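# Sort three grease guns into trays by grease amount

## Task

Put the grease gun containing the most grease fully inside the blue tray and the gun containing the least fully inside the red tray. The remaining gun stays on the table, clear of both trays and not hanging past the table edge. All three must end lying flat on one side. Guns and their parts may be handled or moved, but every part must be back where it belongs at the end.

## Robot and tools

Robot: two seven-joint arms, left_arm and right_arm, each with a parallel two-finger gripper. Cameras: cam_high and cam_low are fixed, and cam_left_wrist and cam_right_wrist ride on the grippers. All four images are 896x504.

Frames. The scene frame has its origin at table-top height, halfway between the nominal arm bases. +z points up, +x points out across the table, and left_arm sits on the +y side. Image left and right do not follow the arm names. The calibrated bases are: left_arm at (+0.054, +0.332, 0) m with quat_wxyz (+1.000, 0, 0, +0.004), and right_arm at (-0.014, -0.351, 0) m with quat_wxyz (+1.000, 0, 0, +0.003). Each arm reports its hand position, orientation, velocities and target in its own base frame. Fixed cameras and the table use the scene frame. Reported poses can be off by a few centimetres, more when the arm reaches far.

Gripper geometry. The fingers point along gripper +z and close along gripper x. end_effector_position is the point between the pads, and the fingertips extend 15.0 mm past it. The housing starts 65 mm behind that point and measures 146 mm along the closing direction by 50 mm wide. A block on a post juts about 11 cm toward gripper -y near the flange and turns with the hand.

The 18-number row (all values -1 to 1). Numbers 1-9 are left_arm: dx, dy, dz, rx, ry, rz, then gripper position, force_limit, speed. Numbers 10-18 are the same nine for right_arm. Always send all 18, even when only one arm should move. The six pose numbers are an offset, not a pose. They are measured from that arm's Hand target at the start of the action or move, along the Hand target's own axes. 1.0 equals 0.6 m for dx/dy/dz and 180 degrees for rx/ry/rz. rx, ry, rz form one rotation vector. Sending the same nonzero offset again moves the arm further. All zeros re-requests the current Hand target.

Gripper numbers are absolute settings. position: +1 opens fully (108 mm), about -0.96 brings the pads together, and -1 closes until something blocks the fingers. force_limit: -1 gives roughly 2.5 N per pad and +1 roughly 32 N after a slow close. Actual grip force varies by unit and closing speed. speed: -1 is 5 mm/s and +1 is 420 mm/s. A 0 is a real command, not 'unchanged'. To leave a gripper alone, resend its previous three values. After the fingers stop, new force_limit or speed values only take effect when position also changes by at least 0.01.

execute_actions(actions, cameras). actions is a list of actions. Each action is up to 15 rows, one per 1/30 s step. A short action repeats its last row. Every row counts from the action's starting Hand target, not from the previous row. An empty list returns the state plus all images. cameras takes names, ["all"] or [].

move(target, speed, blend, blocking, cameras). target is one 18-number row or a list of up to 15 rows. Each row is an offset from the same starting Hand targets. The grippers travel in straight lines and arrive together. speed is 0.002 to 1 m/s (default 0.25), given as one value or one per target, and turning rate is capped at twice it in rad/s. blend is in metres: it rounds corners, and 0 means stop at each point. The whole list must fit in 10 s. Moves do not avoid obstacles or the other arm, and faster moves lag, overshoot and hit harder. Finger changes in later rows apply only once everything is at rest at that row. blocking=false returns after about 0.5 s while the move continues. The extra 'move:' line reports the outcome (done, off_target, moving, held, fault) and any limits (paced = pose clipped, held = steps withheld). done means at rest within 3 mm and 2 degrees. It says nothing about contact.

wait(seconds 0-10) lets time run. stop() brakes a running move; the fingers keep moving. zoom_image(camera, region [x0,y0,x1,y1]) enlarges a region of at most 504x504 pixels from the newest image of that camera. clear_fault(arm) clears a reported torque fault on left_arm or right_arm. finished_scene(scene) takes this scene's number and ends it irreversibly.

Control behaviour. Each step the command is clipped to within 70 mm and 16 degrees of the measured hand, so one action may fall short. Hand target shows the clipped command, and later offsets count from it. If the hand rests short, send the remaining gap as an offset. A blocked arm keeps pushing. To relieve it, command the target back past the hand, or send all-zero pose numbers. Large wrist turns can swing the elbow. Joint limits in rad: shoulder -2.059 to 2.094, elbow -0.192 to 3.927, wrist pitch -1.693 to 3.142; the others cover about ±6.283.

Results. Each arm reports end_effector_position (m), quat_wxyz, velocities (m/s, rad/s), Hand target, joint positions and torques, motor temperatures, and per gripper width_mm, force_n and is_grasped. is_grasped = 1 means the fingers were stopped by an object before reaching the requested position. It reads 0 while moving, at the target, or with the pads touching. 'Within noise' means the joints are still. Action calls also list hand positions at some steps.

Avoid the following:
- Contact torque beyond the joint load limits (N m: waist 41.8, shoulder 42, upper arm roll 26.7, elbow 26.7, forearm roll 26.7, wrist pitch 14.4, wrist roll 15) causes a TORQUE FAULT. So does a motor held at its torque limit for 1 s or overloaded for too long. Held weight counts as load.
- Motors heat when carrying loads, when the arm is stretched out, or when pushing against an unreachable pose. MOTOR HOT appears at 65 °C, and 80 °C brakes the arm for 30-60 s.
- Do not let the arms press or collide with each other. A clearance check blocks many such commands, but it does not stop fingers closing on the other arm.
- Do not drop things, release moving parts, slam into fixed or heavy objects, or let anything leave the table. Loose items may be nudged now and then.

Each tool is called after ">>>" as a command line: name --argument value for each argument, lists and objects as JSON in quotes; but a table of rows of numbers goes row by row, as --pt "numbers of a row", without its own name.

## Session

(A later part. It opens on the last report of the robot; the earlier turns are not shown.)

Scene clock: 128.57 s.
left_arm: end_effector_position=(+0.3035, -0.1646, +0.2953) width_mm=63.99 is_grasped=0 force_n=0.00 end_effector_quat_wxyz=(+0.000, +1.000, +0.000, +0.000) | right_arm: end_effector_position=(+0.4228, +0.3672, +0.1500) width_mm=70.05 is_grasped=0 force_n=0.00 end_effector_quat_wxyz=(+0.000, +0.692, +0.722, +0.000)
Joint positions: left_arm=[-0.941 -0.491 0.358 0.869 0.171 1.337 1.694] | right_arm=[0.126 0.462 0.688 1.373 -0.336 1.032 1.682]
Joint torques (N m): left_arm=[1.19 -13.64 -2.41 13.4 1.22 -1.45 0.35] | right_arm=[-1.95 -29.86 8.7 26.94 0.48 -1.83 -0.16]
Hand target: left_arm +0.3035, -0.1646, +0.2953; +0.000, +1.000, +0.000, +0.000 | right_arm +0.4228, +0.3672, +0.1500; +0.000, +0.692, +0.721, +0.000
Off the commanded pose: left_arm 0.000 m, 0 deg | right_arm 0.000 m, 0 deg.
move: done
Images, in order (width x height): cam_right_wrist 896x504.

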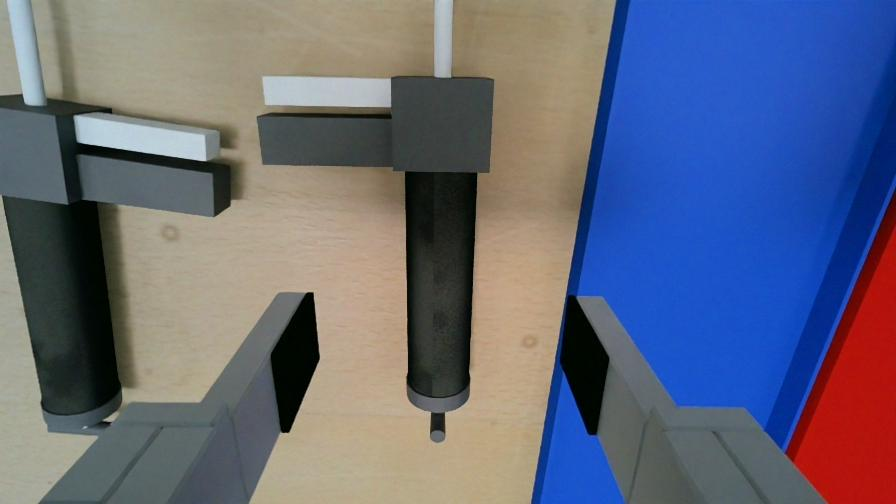

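>>> move --pt "0 0 0 0 0 0 0.2 0.5 0 -0.558 -0.0081 0 0 0 -0.022 0.31 0.5 0" --pt "0 0 0 0 0 0 0.2 0.5 0 -0.558 -0.0081 0.2107 0 0 -0.022 0.31 0.5 0" --pt "0 0 0 0 0 0 0.2 0.5 0 -0.558 -0.0081 0.2107 0 0 -0.022 -1 0.2 -0.6" --pt "0 0 0 0 0 0 0.2 0.5 0 -0.558 -0.0081 0 0 0 -0.022 -1 0.2 -0.6" --speed '[0.5,0.25,0.25,0.25]'

>>> wait --seconds 0.05 --cameras '["cam_right_wrist"]'

Scene clock: 133.30 s.
left_arm: end_effector_position=(+0.3035, -0.1646, +0.2953) width_mm=63.99 is_grasped=0 force_n=0.00 end_effector_quat_wxyz=(+0.000, +1.000, +0.000, +0.000) | right_arm: end_effector_position=(+0.4317, +0.0325, +0.1502) width_mm=35.18 is_grasped=1 force_n=34.94 end_effector_quat_wxyz=(+0.000, +0.667, +0.745, +0.000)
Joint positions: left_arm=[-0.941 -0.491 0.358 0.869 0.171 1.337 1.694] | right_arm=[-0.424 -0.025 0.498 0.844 0.015 0.867 0.739]
Joint torques (N m): left_arm=[1.07 -13.56 -2.53 13.39 1.23 -1.47 0.37] | right_arm=[-2.08 -22.97 -0.62 29.69 0.42 -2.18 -0.19]
Hand target: left_arm +0.3035, -0.1646, +0.2953; +0.000, +1.000, +0.000, +0.000 | right_arm +0.4317, +0.0325, +0.1503; +0.000, +0.667, +0.745, +0.000
Off the commanded pose: left_arm 0.000 m, 0 deg | right_arm 0.000 m, 0 deg.
move: done; limits=paced

Scene clock: 133.37 s.
left_arm: end_effector_position=(+0.3035, -0.1646, +0.2953) width_mm=63.99 is_grasped=0 force_n=0.00 end_effector_quat_wxyz=(+0.000, +1.000, +0.000, +0.000) | right_arm: end_effector_position=(+0.4317, +0.0325, +0.1503) width_mm=35.18 is_grasped=1 force_n=34.94 end_effector_quat_wxyz=(+0.000, +0.667, +0.745, +0.000)
Joint positions: left_arm=[-0.941 -0.491 0.358 0.869 0.171 1.337 1.694] | right_arm=[-0.424 -0.025 0.498 0.844 0.015 0.867 0.739]
Joint torques (N m): left_arm=[1.08 -13.55 -2.43 13.27 1.28 -1.43 0.35] | right_arm=[-2.54 -22.58 -0.54 29.6 0.35 -2.42 -0.4]
Hand target: left_arm +0.3035, -0.1646, +0.2953; +0.000, +1.000, +0.000, +0.000 | right_arm +0.4317, +0.0325, +0.1503; +0.000, +0.667, +0.745, +0.000
Tool commands: left_gripper/position=+0.2 left_gripper/force_limit=+0.5 left_gripper/speed=+0.0 right_gripper/position=-1.0 right_gripper/force_limit=+0.2 right_gripper/speed=-0.6
Off the commanded pose: left_arm 0.000 m, 0 deg | right_arm 0.000 m, 0 deg.
wait: 0.07 s; no rest
Images, in order (width x height): cam_right_wrist 896x504.

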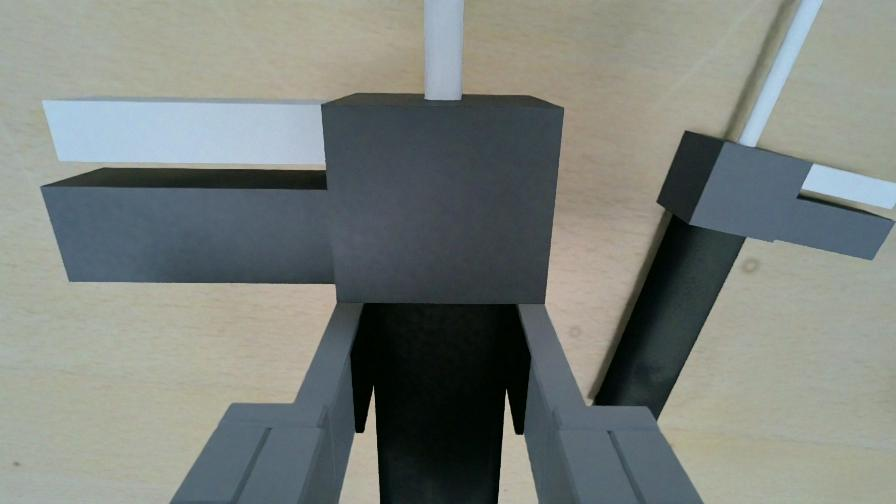

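>>> move --target '[0,0.1832,0.125,0,0,0,0.2,0.5,0,0.3194,-0.0598,0.05,0,0,-0.464,-1,0.2,-0.6]' --speed 0.5 --cameras '["cam_left_wrist"]'

Scene clock: 135.77 s.
left_arm: end_effector_position=(+0.3034, -0.2745, +0.2202) width_mm=63.99 is_grasped=0 force_n=0.00 end_effector_quat_wxyz=(+0.000, +1.000, +0.000, +0.000) | right_arm: end_effector_position=(+0.3750, +0.2190, +0.1202) width_mm=35.18 is_grasped=1 force_n=34.82 end_effector_quat_wxyz=(+0.000, +0.001, +1.000, +0.000)
Joint positions: left_arm=[-1.043 -0.201 0.291 0.879 0.065 1.073 1.568] | right_arm=[-0.183 0.047 0.714 0.813 -0.045 0.779 -0.22]
Joint torques (N m): left_arm=[-0.62 -18.01 -1.27 13.35 -0.62 -1.51 -0.38] | right_arm=[1.96 -19.21 1.62 29.01 -0.76 -3.24 -0.25]
Hand target: left_arm +0.3034, -0.2745, +0.2202; +0.000, +1.000, +0.000, +0.000 | right_arm +0.3750, +0.2190, +0.1202; +0.000, +0.001, +1.000, +0.000
Off the commanded pose: left_arm 0.000 m, 0 deg | right_arm 0.000 m, 0 deg.
move: done
Images, in order (width x height): cam_left_wrist 896x504.

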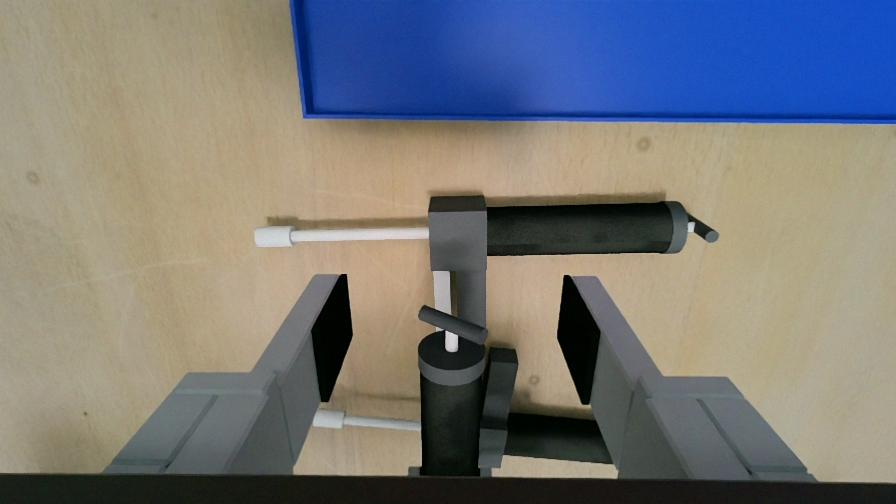

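>>> move --pt "0 0.1 0.175 0 0 0 0.2 0.5 0 0 0 0 0 0 0 -1 0.2 -0.6" --pt "0 0.1 0.175 0 0 0 -1 -0.4 -0.6 0 0 0 0 0 0 -1 0.2 -0.6" --pt "0 0.067 0.175 0 0 0 -1 -0.4 -0.6 0 0 0 0 0 0 -1 0.2 -0.6" --speed '[0.25,0.25,0.06]'

>>> move --target '[0,-0.02,0,0,0,0,-1,-0.4,-0.6,0,0,0,0,0,0,-1,0.2,-0.6]' --speed 0.06

>>> move --target '[0,-0.02,0,0,0,0,-1,-0.4,-0.6,0,0,0,0,0,0,-1,0.2,-0.6]' --speed 0.06 --cameras '["cam_left_wrist"]'

Scene clock: 139.13 s.
left_arm: end_effector_position=(+0.3034, -0.3147, +0.1152) width_mm=8.28 is_grasped=1 force_n=28.12 end_effector_quat_wxyz=(+0.000, +1.000, +0.000, +0.000) | right_arm: end_effector_position=(+0.3750, +0.2191, +0.1202) width_mm=35.18 is_grasped=1 force_n=34.59 end_effector_quat_wxyz=(+0.000, +0.001, +1.000, +0.000)
Joint positions: left_arm=[-1.075 0.056 0.272 0.819 -0.022 0.765 1.569] | right_arm=[-0.183 0.047 0.714 0.814 -0.045 0.779 -0.22]
Joint torques (N m): left_arm=[7.05 -25.04 5.73 7.85 3.28 0.65 0.34] | right_arm=[-9.87 -20.73 -7.12 19.5 -3.03 0.76 0.01]
Hand target: left_arm +0.3034, -0.3147, +0.1152; +0.000, +1.000, +0.000, +0.000 | right_arm +0.3750, +0.2190, +0.1202; +0.000, +0.001, +1.000, +0.000
Off the commanded pose: left_arm 0.000 m, 0 deg | right_arm 0.000 m, 0 deg.
move: done

Scene clock: 139.90 s.
left_arm: end_effector_position=(+0.3034, -0.3027, +0.1152) width_mm=8.28 is_grasped=1 force_n=28.12 end_effector_quat_wxyz=(+0.000, +1.000, +0.000, +0.000) | right_arm: end_effector_position=(+0.3750, +0.2190, +0.1202) width_mm=35.18 is_grasped=1 force_n=34.61 end_effector_quat_wxyz=(+0.000, +0.001, +1.000, +0.000)
Joint positions: left_arm=[-1.066 0.029 0.282 0.787 -0.012 0.76 1.581] | right_arm=[-0.183 0.047 0.714 0.814 -0.045 0.779 -0.22]
Joint torques (N m): left_arm=[7.34 -24.02 5.84 7.51 3.52 0.5 0.34] | right_arm=[-11.12 -21.01 -7.75 19.43 -3.24 0.93 0.06]
Hand target: left_arm +0.3034, -0.3027, +0.1152; +0.000, +1.000, +0.000, +0.000 | right_arm +0.3750, +0.2190, +0.1202; +0.000, +0.001, +1.000, +0.000
Off the commanded pose: left_arm 0.000 m, 0 deg | right_arm 0.000 m, 0 deg.
move: done

Scene clock: 140.67 s.
left_arm: end_effector_position=(+0.3034, -0.2907, +0.1152) width_mm=8.28 is_grasped=1 force_n=28.12 end_effector_quat_wxyz=(+0.000, +1.000, +0.000, +0.000) | right_arm: end_effector_position=(+0.3750, +0.2190, +0.1202) width_mm=35.18 is_grasped=1 force_n=34.63 end_effector_quat_wxyz=(+0.000, +0.001, +1.000, +0.000)
Joint positions: left_arm=[-1.056 0.003 0.292 0.757 -0.001 0.755 1.594] | right_arm=[-0.183 0.047 0.714 0.814 -0.045 0.779 -0.22]
Joint torques (N m): left_arm=[7.93 -22.31 6.19 6.9 3.69 0.75 0.39] | right_arm=[-11.6 -21.02 -8.29 19.43 -2.98 0.98 -0.09]
Hand target: left_arm +0.3034, -0.2907, +0.1152; +0.000, +1.000, +0.000, +0.000 | right_arm +0.3750, +0.2190, +0.1202; +0.000, +0.001, +1.000, +0.000
Off the commanded pose: left_arm 0.000 m, 0 deg | right_arm 0.000 m, 0 deg.
move: done
Images, in order (width x height): cam_left_wrist 896x504.

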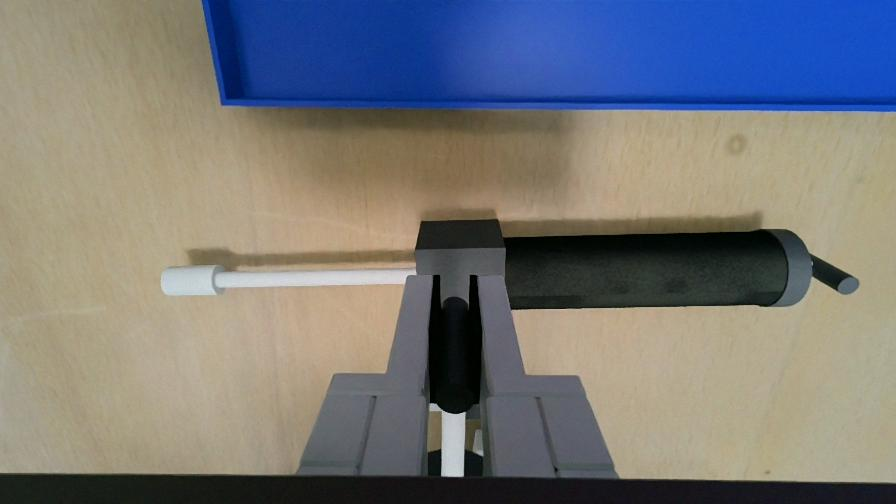

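>>> wait --seconds 0.05 --cameras '["cam_right_wrist","cam_low"]'

>>> zoom_image --camera "cam_low" --region '[230, 180, 430, 310]'

Scene clock: 141.27 s.
left_arm: end_effector_position=(+0.3034, -0.2907, +0.1152) width_mm=8.28 is_grasped=1 force_n=28.12 end_effector_quat_wxyz=(+0.000, +1.000, +0.000, +0.000) | right_arm: end_effector_position=(+0.3750, +0.2190, +0.1202) width_mm=35.18 is_grasped=1 force_n=34.63 end_effector_quat_wxyz=(+0.000, +0.001, +1.000, +0.000)
Joint positions: left_arm=[-1.056 0.003 0.292 0.757 -0.001 0.755 1.594] | right_arm=[-0.183 0.047 0.714 0.814 -0.045 0.779 -0.22]
Joint torques (N m): left_arm=[7.8 -22.73 6.13 6.99 3.71 0.82 0.32] | right_arm=[-11.9 -21.64 -9.06 19.52 -3.58 1.12 -0.19]
Hand target: left_arm +0.3034, -0.2907, +0.1152; +0.000, +1.000, +0.000, +0.000 | right_arm +0.3750, +0.2190, +0.1202; +0.000, +0.001, +1.000, +0.000
Tool commands: left_gripper/position=-1.0 left_gripper/force_limit=-0.4 left_gripper/speed=-0.6 right_gripper/position=-1.0 right_gripper/force_limit=+0.2 right_gripper/speed=-0.6
Off the commanded pose: left_arm 0.000 m, 0 deg | right_arm 0.000 m, 0 deg.
wait: 0.07 s; at rest from the start
Images, in order (width x height): cam_low 896x504, cam_right_wrist 896x504.

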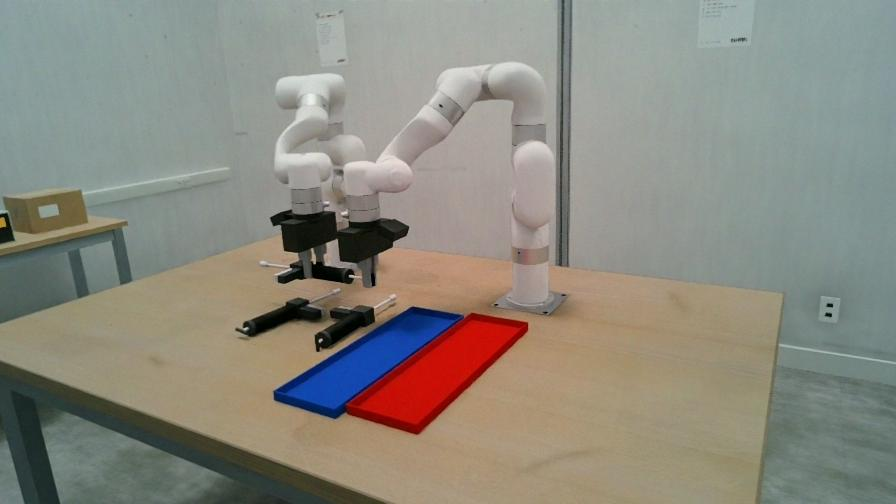

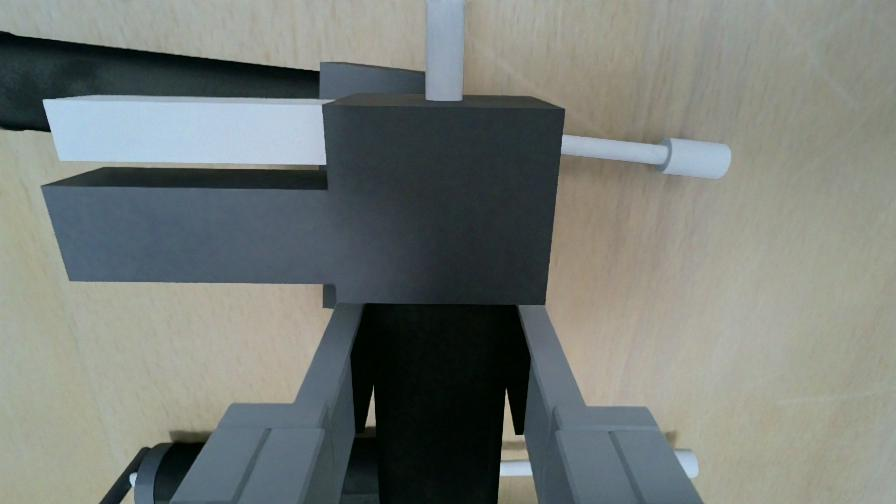

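Scaled by 2.520 from the camera's 896x504 image, which has a finer 1280x720 frame.

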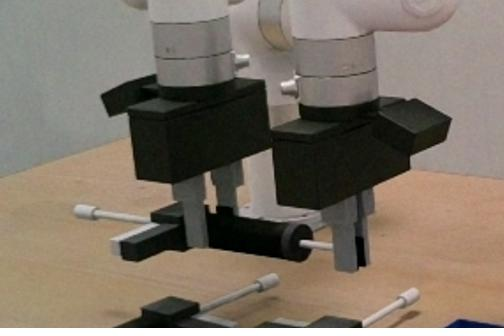

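>>> move --target '[0,0.01,0,0,0,0,-1,-0.4,-0.6,0,0,0,0,0,0,-1,0.2,-0.6]' --speed 0.06

>>> move --target '[0,0.015,0,0,0,0,-1,-0.4,-0.6,0,0,0,0,0,0,-1,0.2,-0.6]' --speed 0.06

>>> move --target '[0,0.015,0,0,0,0,-1,-0.4,-0.6,0,0,0,0,0,0,-1,0.2,-0.6]' --speed 0.06

>>> move --target '[0,0.015,0,0,0,0,-1,-0.4,-0.6,0,0,0,0,0,0,-1,0.2,-0.6]' --speed 0.06

Scene clock: 143.10 s.
left_arm: end_effector_position=(+0.3034, -0.2966, +0.1152) width_mm=8.28 is_grasped=1 force_n=28.12 end_effector_quat_wxyz=(+0.000, +1.000, +0.000, +0.000) | right_arm: end_effector_position=(+0.3750, +0.2190, +0.1202) width_mm=35.18 is_grasped=1 force_n=34.63 end_effector_quat_wxyz=(+0.000, +0.001, +1.000, +0.000)
Joint positions: left_arm=[-1.061 0.016 0.287 0.772 -0.007 0.757 1.588] | right_arm=[-0.183 0.047 0.714 0.813 -0.045 0.779 -0.22]
Joint torques (N m): left_arm=[4.85 -19.59 4.61 8.67 1.41 0.55 -0.36] | right_arm=[-8.31 -20.99 -5.91 21.5 -2.61 -0.01 -0.11]
Hand target: left_arm +0.3034, -0.2967, +0.1152; +0.000, +1.000, +0.000, +0.000 | right_arm +0.3750, +0.2190, +0.1202; +0.000, +0.001, +1.000, +0.000
Off the commanded pose: left_arm 0.000 m, 0 deg | right_arm 0.000 m, 0 deg.
move: done

Scene clock: 143.87 s.
left_arm: end_effector_position=(+0.3034, -0.3056, +0.1152) width_mm=8.28 is_grasped=1 force_n=28.12 end_effector_quat_wxyz=(+0.000, +1.000, +0.000, +0.000) | right_arm: end_effector_position=(+0.3750, +0.2190, +0.1202) width_mm=35.18 is_grasped=1 force_n=34.61 end_effector_quat_wxyz=(+0.000, +0.001, +1.000, +0.000)
Joint positions: left_arm=[-1.068 0.036 0.279 0.795 -0.014 0.761 1.578] | right_arm=[-0.183 0.047 0.714 0.813 -0.045 0.779 -0.22]
Joint torques (N m): left_arm=[4.54 -20.75 4.46 8.99 1.25 0.4 -0.33] | right_arm=[-7.1 -20.97 -5.31 21.68 -2.26 -0.11 -0.3]
Hand target: left_arm +0.3034, -0.3057, +0.1152; +0.000, +1.000, +0.000, +0.000 | right_arm +0.3750, +0.2190, +0.1202; +0.000, +0.001, +1.000, +0.000
Off the commanded pose: left_arm 0.000 m, 0 deg | right_arm 0.000 m, 0 deg.
move: done

Scene clock: 144.63 s.
left_arm: end_effector_position=(+0.3033, -0.3146, +0.1152) width_mm=8.28 is_grasped=1 force_n=28.12 end_effector_quat_wxyz=(+0.000, +1.000, +0.000, +0.000) | right_arm: end_effector_position=(+0.3750, +0.2190, +0.1202) width_mm=35.18 is_grasped=1 force_n=34.60 end_effector_quat_wxyz=(+0.000, +0.001, +1.000, +0.000)
Joint positions: left_arm=[-1.075 0.056 0.272 0.819 -0.022 0.766 1.569] | right_arm=[-0.183 0.047 0.714 0.813 -0.045 0.779 -0.22]
Joint torques (N m): left_arm=[4.03 -21.55 4.17 9.41 0.97 0.15 -0.41] | right_arm=[-6.69 -20.65 -5 21.89 -1.88 -0.21 -0.35]
Hand target: left_arm +0.3034, -0.3147, +0.1152; +0.000, +1.000, +0.000, +0.000 | right_arm +0.3750, +0.2190, +0.1202; +0.000, +0.001, +1.000, +0.000
Off the commanded pose: left_arm 0.000 m, 0 deg | right_arm 0.000 m, 0 deg.
move: done

Scene clock: 145.40 s.
left_arm: end_effector_position=(+0.3033, -0.3236, +0.1152) width_mm=8.28 is_grasped=1 force_n=28.10 end_effector_quat_wxyz=(+0.000, +1.000, +0.000, +0.000) | right_arm: end_effector_position=(+0.3750, +0.2190, +0.1202) width_mm=35.18 is_grasped=1 force_n=34.61 end_effector_quat_wxyz=(+0.000, +0.001, +1.000, +0.000)
Joint positions: left_arm=[-1.082 0.076 0.265 0.843 -0.029 0.77 1.56] | right_arm=[-0.183 0.047 0.714 0.813 -0.045 0.779 -0.22]
Joint torques (N m): left_arm=[-0.65 -24.76 0.29 12.86 -0.62 -1.64 -0.4] | right_arm=[3.89 -19.23 3.42 27.9 -0.21 -2.82 -0.24]
Hand target: left_arm +0.3033, -0.3237, +0.1152; +0.000, +1.000, +0.000, +0.000 | right_arm +0.3750, +0.2190, +0.1202; +0.000, +0.001, +1.000, +0.000
Off the commanded pose: left_arm 0.000 m, 0 deg | right_arm 0.000 m, 0 deg.
move: done

>>> move --pt "0 0.0188 0 0 0 0 -1 -0.4 -0.6 0 0 0 0 0 0 -1 0.2 -0.6" --pt "0 0.0188 0 0 0 0 -0.3 0.5 0 0 0 0 0 0 0 -1 0.2 -0.6" --pt "0 0.0188 -0.16 0 0 0 -0.3 0.5 0 0 0 0 0 0 0 -1 0.2 -0.6" --pt "0 -0.25 -0.3 0 0 0 -0.3 0.5 0 0 0 0 0 0 0 -1 0.2 -0.6" --blend '[0,0,0.03,0]' --speed '[0.08,0.25,0.25,0.4]'

>>> move --pt "0 0 0 0 0 0 0.2 0.5 0 0.3333 0.1333 0 0 0 0 -1 0.2 -0.6" --pt "0 0 0 0 0 0 0.2 0.5 0 0.3333 0.1333 0.1607 0 0 0 -1 0.2 -0.6" --pt "0 0 0 0 0 0 0.2 0.5 0 0.3333 0.1333 0.1607 0 0 0 0.31 0.5 0" --pt "0 0 0 0 0 0 0.2 0.5 0 0.3333 0.1333 -0.05 0 0 0 0.31 0.5 0" --speed '[0.3,0.25,0.25,0.25]' --cameras '["cam_left_wrist","cam_right_wrist","cam_high"]'

Scene clock: 151.33 s.
left_arm: end_effector_position=(+0.3035, -0.1738, +0.2953) width_mm=36.50 is_grasped=0 force_n=0.00 end_effector_quat_wxyz=(+0.000, +1.000, +0.000, +0.000) | right_arm: end_effector_position=(+0.3750, +0.2190, +0.1202) width_mm=35.18 is_grasped=1 force_n=34.78 end_effector_quat_wxyz=(+0.000, +0.001, +1.000, +0.000)
Joint positions: left_arm=[-0.959 -0.474 0.356 0.881 0.164 1.332 1.678] | right_arm=[-0.183 0.047 0.714 0.814 -0.045 0.779 -0.22]
Joint torques (N m): left_arm=[1.08 -13.84 -2.27 13.44 1.25 -1.2 0.31] | right_arm=[-2.47 -21.25 0.47 27.12 -0.63 -2.45 -0.18]
Hand target: left_arm +0.3035, -0.1738, +0.2953; +0.000, +1.000, +0.000, +0.000 | right_arm +0.3750, +0.2190, +0.1202; +0.000, +0.001, +1.000, +0.000
Off the commanded pose: left_arm 0.000 m, 0 deg | right_arm 0.000 m, 0 deg.
move: done

Scene clock: 155.73 s.
left_arm: end_effector_position=(+0.3035, -0.1738, +0.2953) width_mm=64.00 is_grasped=0 force_n=0.00 end_effector_quat_wxyz=(+0.000, +1.000, +0.000, +0.000) | right_arm: end_effector_position=(+0.1752, +0.2996, +0.1502) width_mm=70.05 is_grasped=0 force_n=0.00 end_effector_quat_wxyz=(+0.000, +0.001, +1.000, +0.000)
Joint positions: left_arm=[-0.959 -0.474 0.356 0.881 0.165 1.332 1.678] | right_arm=[0.155 -0.471 0.864 0.572 0.441 0.941 -0.093]
Joint torques (N m): left_arm=[1.16 -14.11 -2.26 13.48 1.3 -1.4 0.31] | right_arm=[1.98 -6.79 -7.98 23.02 0.55 -1.91 -0.2]
Hand target: left_arm +0.3035, -0.1738, +0.2953; +0.000, +1.000, +0.000, +0.000 | right_arm +0.1752, +0.2996, +0.1502; +0.000, +0.001, +1.000, +0.000
Off the commanded pose: left_arm 0.000 m, 0 deg | right_arm 0.000 m, 0 deg.
move: done
Images, in order (width x height): cam_high 896x504, cam_left_wrist 896x504, cam_right_wrist 896x504.

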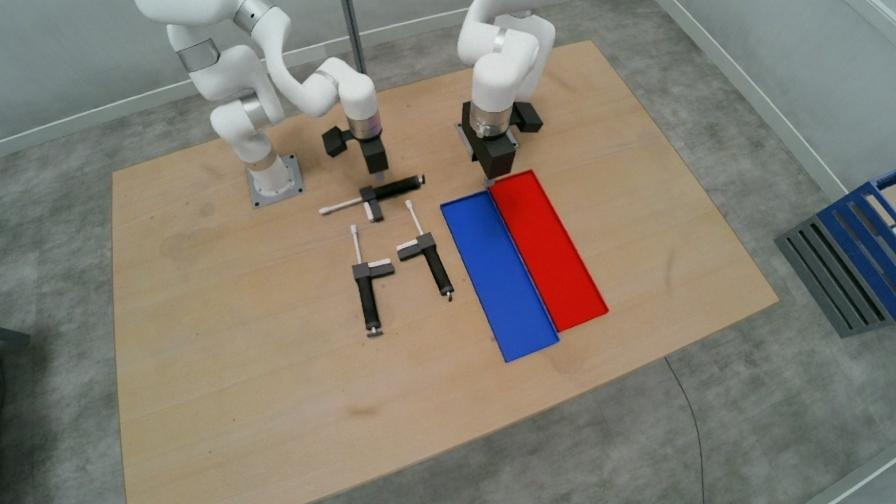

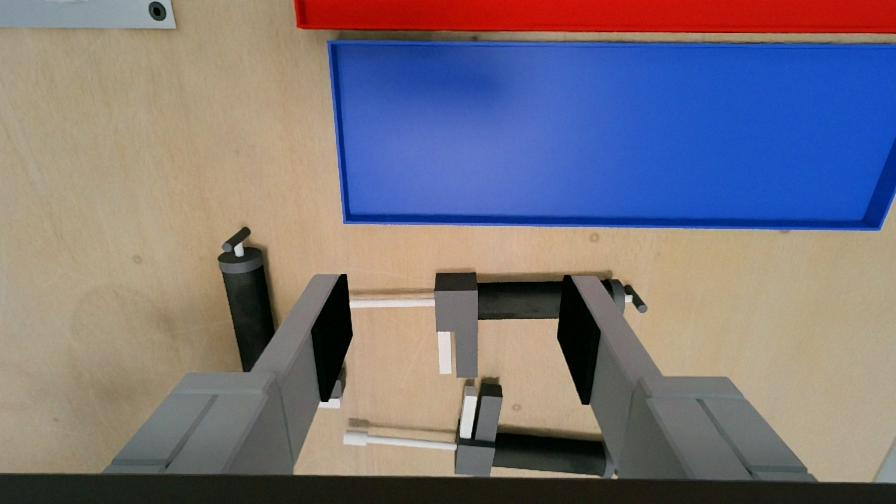

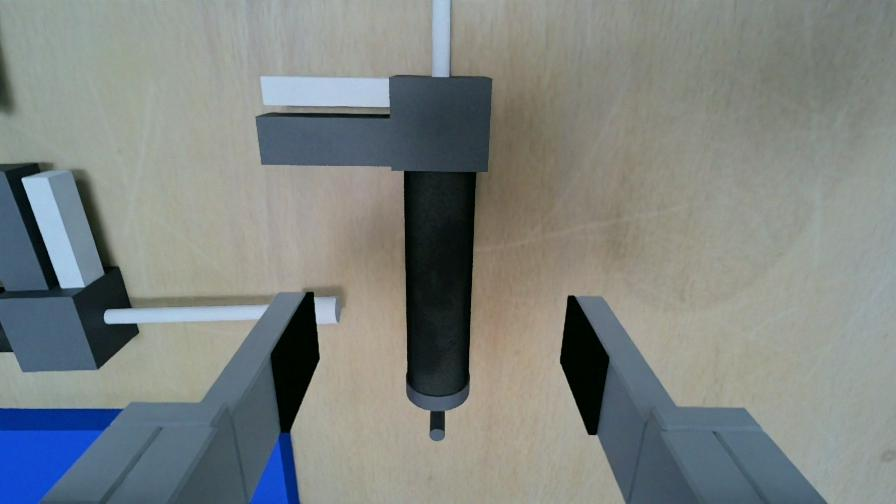

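>>> move --target '[0.126,0.5665,0.2417,0,0,0.531,0.31,0.5,0,-0.067,-0.583,-0.25,0,0,0,0.31,0.5,0]' --speed 0.4 --cameras '["cam_left_wrist"]'

Scene clock: 160.87 s.
left_arm: end_effector_position=(+0.3789, -0.5136, +0.1500) width_mm=70.06 is_grasped=0 force_n=0.00 end_effector_quat_wxyz=(+0.000, -0.672, +0.741, +0.000) | right_arm: end_effector_position=(+0.2145, -0.0502, +0.3004) width_mm=70.05 is_grasped=0 force_n=0.00 end_effector_quat_wxyz=(+0.000, +0.001, +1.000, +0.000)
Joint positions: left_arm=[-1.089 0.658 0.219 1.793 -0.146 1.152 3.17] | right_arm=[-0.085 -0.925 -0.089 0.607 -0.072 1.53 -0.918]
Joint torques (N m): left_arm=[1.27 -41.58 1.73 13.36 -0.55 -1.33 0.28] | right_arm=[-2.34 -0.15 1.86 28.41 -0.75 -2.05 -0.27]
Hand target: left_arm +0.3789, -0.5136, +0.1500; +0.000, -0.672, +0.741, +0.000 | right_arm +0.2145, -0.0502, +0.3004; +0.000, +0.001, +1.000, +0.000
Off the commanded pose: left_arm 0.000 m, 0 deg | right_arm 0.000 m, 0 deg.
move: done
Images, in order (width x height): cam_left_wrist 896x504.

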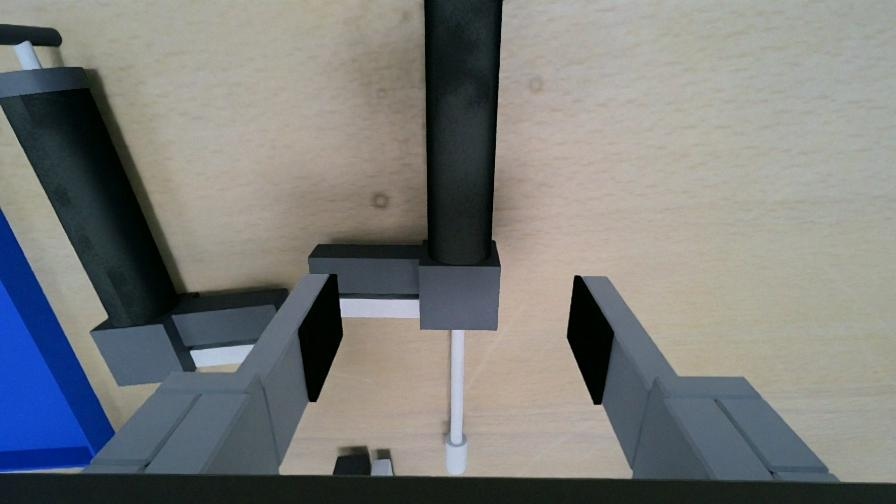

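>>> move --pt "0.003 -0.004 0.2107 0 0 0 0.31 0.5 0 0 0 0 0 0 0 0.31 0.5 0" --pt "0.003 -0.004 0.2107 0 0 0 -1 0.2 -0.6 0 0 0 0 0 0 0.31 0.5 0" --pt "0.003 -0.004 0 0 0 0 -1 0.2 -0.6 0 0 0 0 0 0 0.31 0.5 0" --pt "-0.525 -0.058 0 0 0 -0.031 -1 0.2 -0.6 0 0 0 0 0 0 0.31 0.5 0" --speed '[0.25,0.25,0.25,0.4]' --blend '[0,0,0.03,0]' --cameras '["cam_left_wrist","cam_high","cam_low"]'

Scene clock: 165.33 s.
left_arm: end_effector_position=(+0.4443, -0.2036, +0.1502) width_mm=35.20 is_grasped=1 force_n=32.02 end_effector_quat_wxyz=(+0.000, +0.707, -0.707, +0.000) | right_arm: end_effector_position=(+0.2145, -0.0502, +0.3004) width_mm=70.05 is_grasped=0 force_n=0.00 end_effector_quat_wxyz=(+0.000, +0.001, +1.000, +0.000)
Joint positions: left_arm=[-0.852 0.165 0.438 1.056 -0.088 0.908 3.562] | right_arm=[-0.085 -0.925 -0.089 0.607 -0.072 1.53 -0.918]
Joint torques (N m): left_arm=[1.02 -33.33 1.84 13.67 1.27 -1.74 0.36] | right_arm=[-1.87 -0.51 2.25 28.34 -0.29 -2.38 -0.08]
Hand target: left_arm +0.4443, -0.2035, +0.1502; +0.000, +0.707, -0.707, +0.000 | right_arm +0.2145, -0.0502, +0.3004; +0.000, +0.001, +1.000, +0.000
Off the commanded pose: left_arm 0.000 m, 0 deg | right_arm 0.000 m, 0 deg.
move: done
Images, in order (width x height): cam_high 896x504, cam_low 896x504, cam_left_wrist 896x504.

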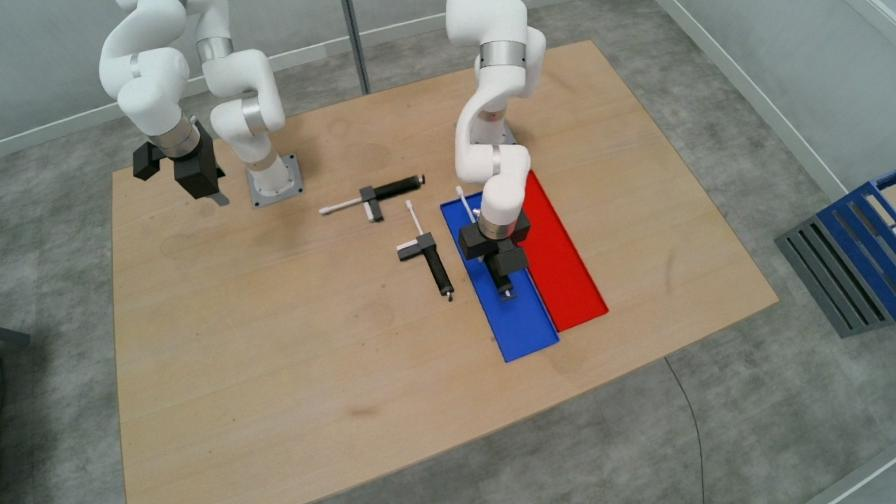

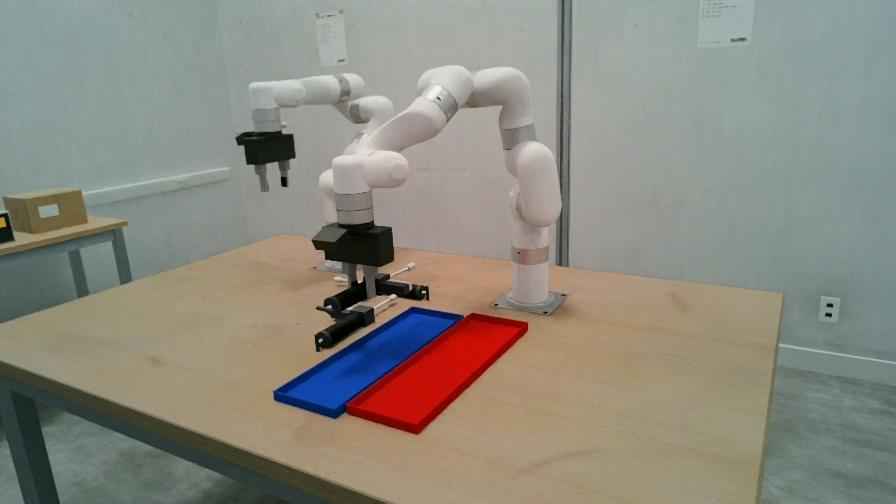

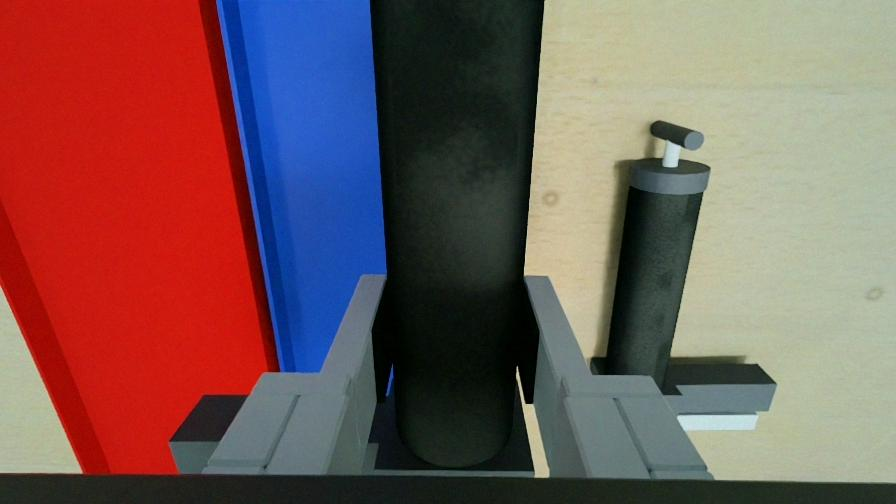

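>>> move --pt "-0.01 0 0 0 0 0.008 -1 0.2 -0.6 0 0 0 0 0 0 0.31 0.5 0" --pt "-0.01 0 0.2043 0 0 0.008 -1 0.2 -0.6 0 0 0 0 0 0 0.31 0.5 0" --pt "-0.01 0 0.2043 0 0 0.008 -0.15 0.2 -0.6 0 0 0 0 0 0 0.31 0.5 0" --pt "-0.01 0 -0.15 0 0 0.008 -0.15 0.2 -0.6 0 0 0 0 0 0 0.31 0.5 0" --speed '[0.25,0.2,0.25,0.25]' --cameras '["cam_left_wrist","cam_high","cam_low"]'

Scene clock: 170.43 s.
left_arm: end_effector_position=(+0.4443, -0.1976, +0.2401) width_mm=44.74 is_grasped=0 force_n=0.00 end_effector_quat_wxyz=(+0.000, +0.698, -0.716, +0.000) | right_arm: end_effector_position=(+0.2145, -0.0502, +0.3004) width_mm=70.05 is_grasped=0 force_n=0.00 end_effector_quat_wxyz=(+0.000, +0.001, +1.000, +0.000)
Joint positions: left_arm=[-0.859 0.052 0.45 1.197 -0.024 1.152 3.553] | right_arm=[-0.085 -0.925 -0.089 0.607 -0.072 1.53 -0.918]
Joint torques (N m): left_arm=[-0.68 -28.36 0.09 13.54 1.03 -1.23 -0.43] | right_arm=[-2.54 -0.45 2.57 28.42 -0.01 -2.23 0.06]
Hand target: left_arm +0.4443, -0.1976, +0.2402; +0.000, +0.698, -0.716, +0.000 | right_arm +0.2145, -0.0502, +0.3004; +0.000, +0.001, +1.000, +0.000
Off the commanded pose: left_arm 0.000 m, 0 deg | right_arm 0.000 m, 0 deg.
move: done
Images, in order (width x height): cam_high 896x504, cam_low 896x504, cam_left_wrist 896x504.

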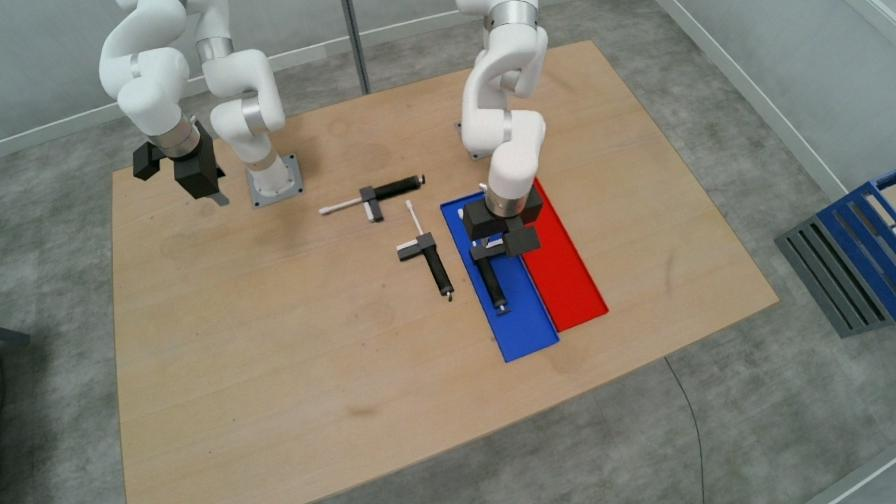

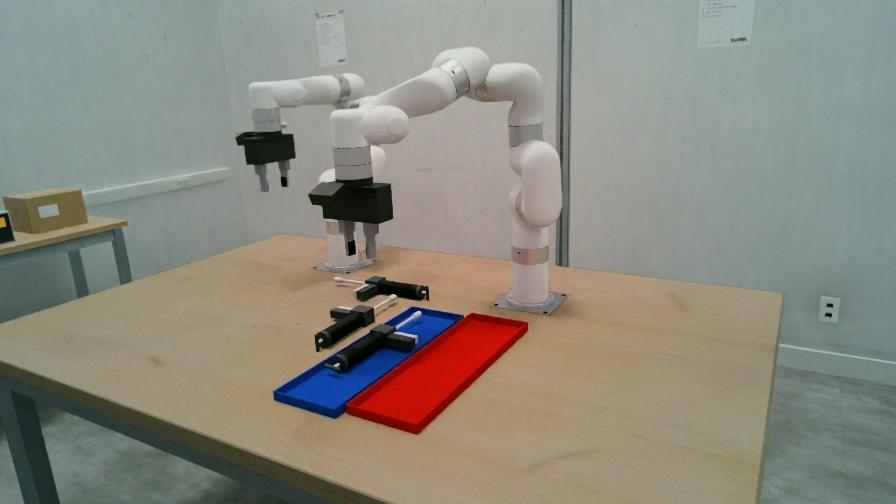

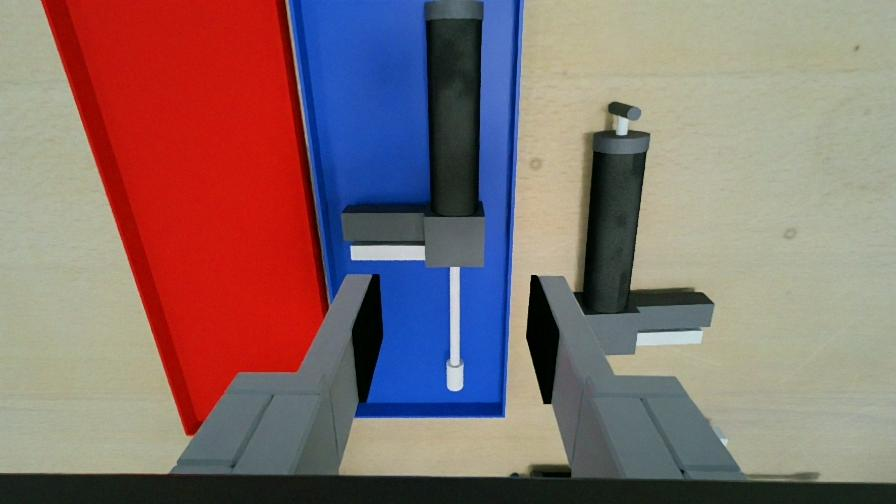

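>>> move --target '[0.3228,0.56,0.15,0,0,-0.508,0.31,0.5,0,0,0,0,0,0,0,0.31,0.5,0]' --speed 0.5 --cameras '["cam_left_wrist"]'

Scene clock: 174.23 s.
left_arm: end_effector_position=(+0.1034, -0.3825, +0.1503) width_mm=70.05 is_grasped=0 force_n=0.00 end_effector_quat_wxyz=(+0.000, +1.000, +0.000, +0.000) | right_arm: end_effector_position=(+0.2145, -0.0502, +0.3004) width_mm=70.05 is_grasped=0 force_n=0.00 end_effector_quat_wxyz=(+0.000, +0.001, +1.000, +0.000)
Joint positions: left_arm=[-1.16 -0.142 -0.145 0.715 -0.027 0.856 1.072] | right_arm=[-0.085 -0.925 -0.089 0.607 -0.072 1.53 -0.918]
Joint torques (N m): left_arm=[-0.75 -18.97 0.07 12.42 1.37 -1.18 -0.47] | right_arm=[-2.3 -0.61 2.27 28.27 -0.18 -2.36 0.06]
Hand target: left_arm +0.1034, -0.3825, +0.1503; +0.000, +1.000, +0.000, +0.000 | right_arm +0.2145, -0.0502, +0.3004; +0.000, +0.001, +1.000, +0.000
Off the commanded pose: left_arm 0.000 m, 0 deg | right_arm 0.000 m, 0 deg.
move: done
Images, in order (width x height): cam_left_wrist 896x504.

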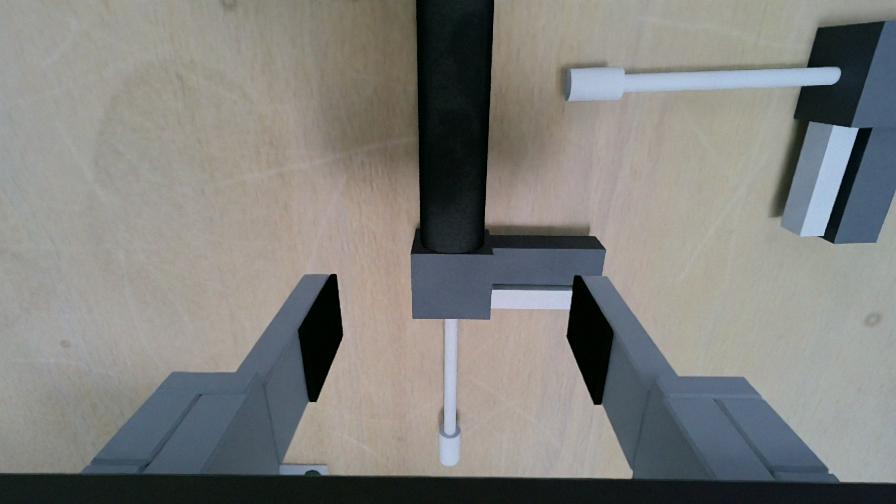

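>>> move --pt "0 -0.013 0.2112 0 0 0 0.31 0.5 0 0 0 0 0 0 0 0.31 0.5 0" --pt "0 -0.013 0.2112 0 0 0 -1 0.2 -0.6 0 0 0 0 0 0 0.31 0.5 0" --pt "0 -0.013 0 0 0 0 -1 0.2 -0.6 0 0 0 0 0 0 0.31 0.5 0" --pt "0.538 -0.655 0 0 0 0.508 -1 0.2 -0.6 0 0 0 0 0 0 0.31 0.5 0" --speed '[0.25,0.25,0.25,0.4]' --blend '[0,0,0.02,0]' --cameras '["cam_left_wrist"]'

Scene clock: 180.07 s.
left_arm: end_effector_position=(+0.4264, +0.0103, +0.1503) width_mm=35.19 is_grasped=1 force_n=32.25 end_effector_quat_wxyz=(+0.000, +0.698, -0.716, +0.000) | right_arm: end_effector_position=(+0.2145, -0.0502, +0.3004) width_mm=70.05 is_grasped=0 force_n=0.00 end_effector_quat_wxyz=(+0.000, +0.001, +1.000, +0.000)
Joint positions: left_arm=[-0.894 -0.069 0.91 0.822 0.073 0.866 3.921] | right_arm=[-0.085 -0.925 -0.089 0.607 -0.072 1.53 -0.918]
Joint torques (N m): left_arm=[-0.65 -14.38 -0.62 14.01 -0.74 -1.45 0.26] | right_arm=[-2.53 -0.11 2.39 28.28 -0.12 -2.32 0.14]
Hand target: left_arm +0.4265, +0.0103, +0.1503; +0.000, +0.698, -0.716, +0.000 | right_arm +0.2145, -0.0502, +0.3004; +0.000, +0.001, +1.000, +0.000
Off the commanded pose: left_arm 0.000 m, 0 deg | right_arm 0.000 m, 0 deg.
move: done
Images, in order (width x height): cam_left_wrist 896x504.

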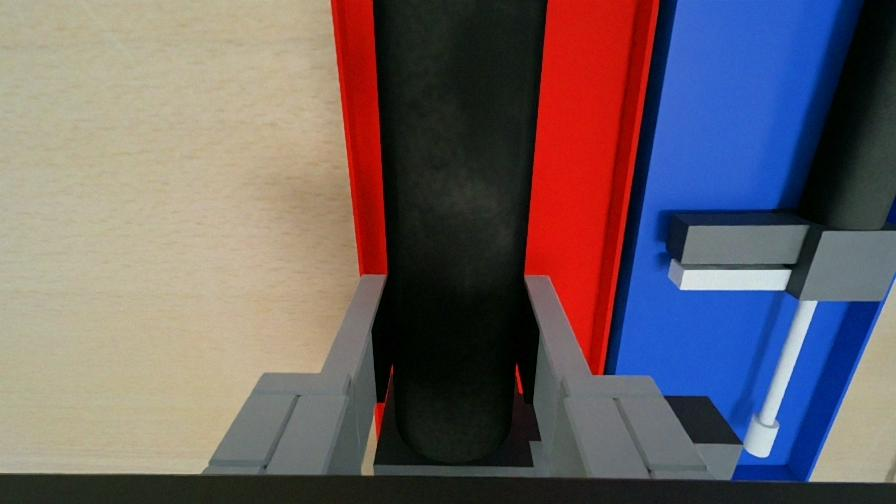

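>>> move --pt "0 0 0.2043 0 0 0 -1 0.2 -0.6 0 0 0 0 0 0 0.31 0.5 0" --pt "0 0 0.2043 0 0 0 -0.15 0.2 -0.6 0 0 0 0 0 0 0.31 0.5 0" --pt "0 0 -0.15 0 0 0 -0.15 0.2 -0.6 0 0 0 0 0 0 0.31 0.5 0" --speed '[0.2,0.25,0.25]' --cameras '["cam_left_wrist","cam_high"]'

Scene clock: 183.70 s.
left_arm: end_effector_position=(+0.4265, +0.0103, +0.2403) width_mm=44.74 is_grasped=0 force_n=0.00 end_effector_quat_wxyz=(+0.000, +0.698, -0.716, +0.000) | right_arm: end_effector_position=(+0.2145, -0.0502, +0.3004) width_mm=70.05 is_grasped=0 force_n=0.00 end_effector_quat_wxyz=(+0.000, +0.001, +1.000, +0.000)
Joint positions: left_arm=[-0.904 -0.238 0.862 0.983 0.198 1.148 3.814] | right_arm=[-0.085 -0.925 -0.089 0.607 -0.072 1.53 -0.918]
Joint torques (N m): left_arm=[1.21 -14.2 -3.57 13.31 1.21 -1.34 -0.39] | right_arm=[-1.79 -0.33 2.41 28.31 -0.13 -2.44 0.03]
Hand target: left_arm +0.4265, +0.0103, +0.2403; +0.000, +0.698, -0.716, +0.000 | right_arm +0.2145, -0.0502, +0.3004; +0.000, +0.001, +1.000, +0.000
Off the commanded pose: left_arm 0.000 m, 0 deg | right_arm 0.000 m, 0 deg.
move: done
Images, in order (width x height): cam_high 896x504, cam_left_wrist 896x504.

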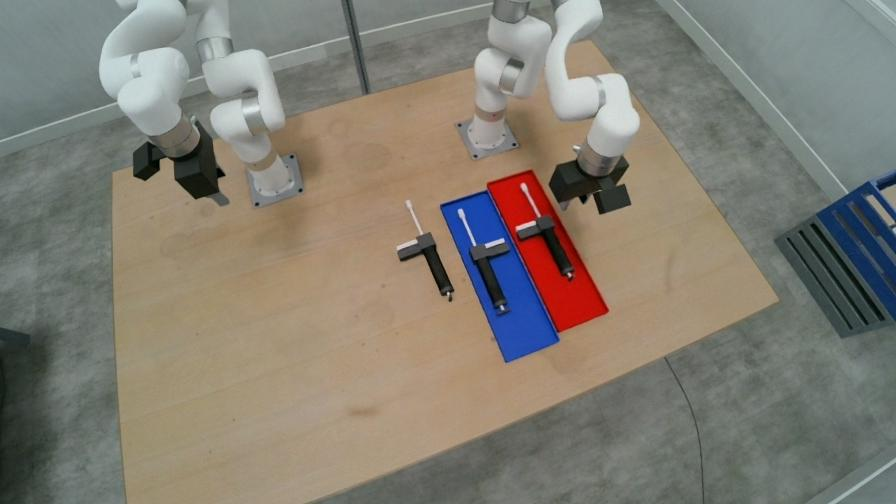

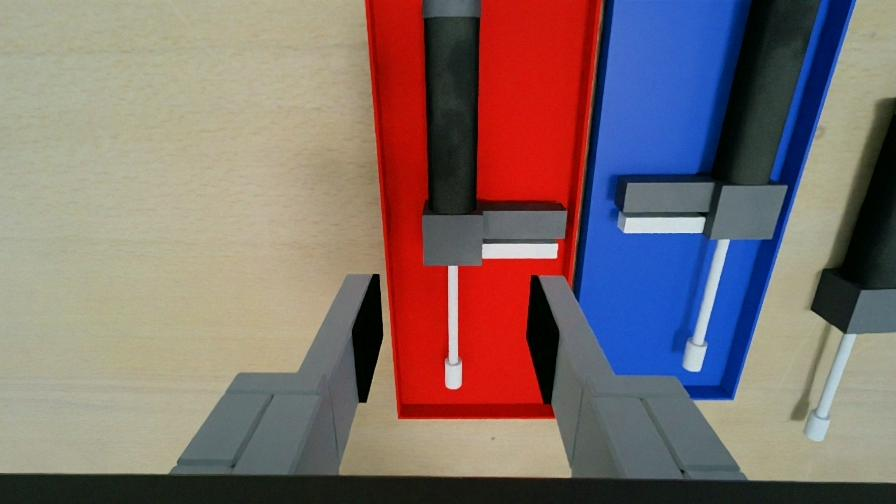

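Done; finish the practice.

>>> finished_scene --scene 1

The scene is finished: the task was done.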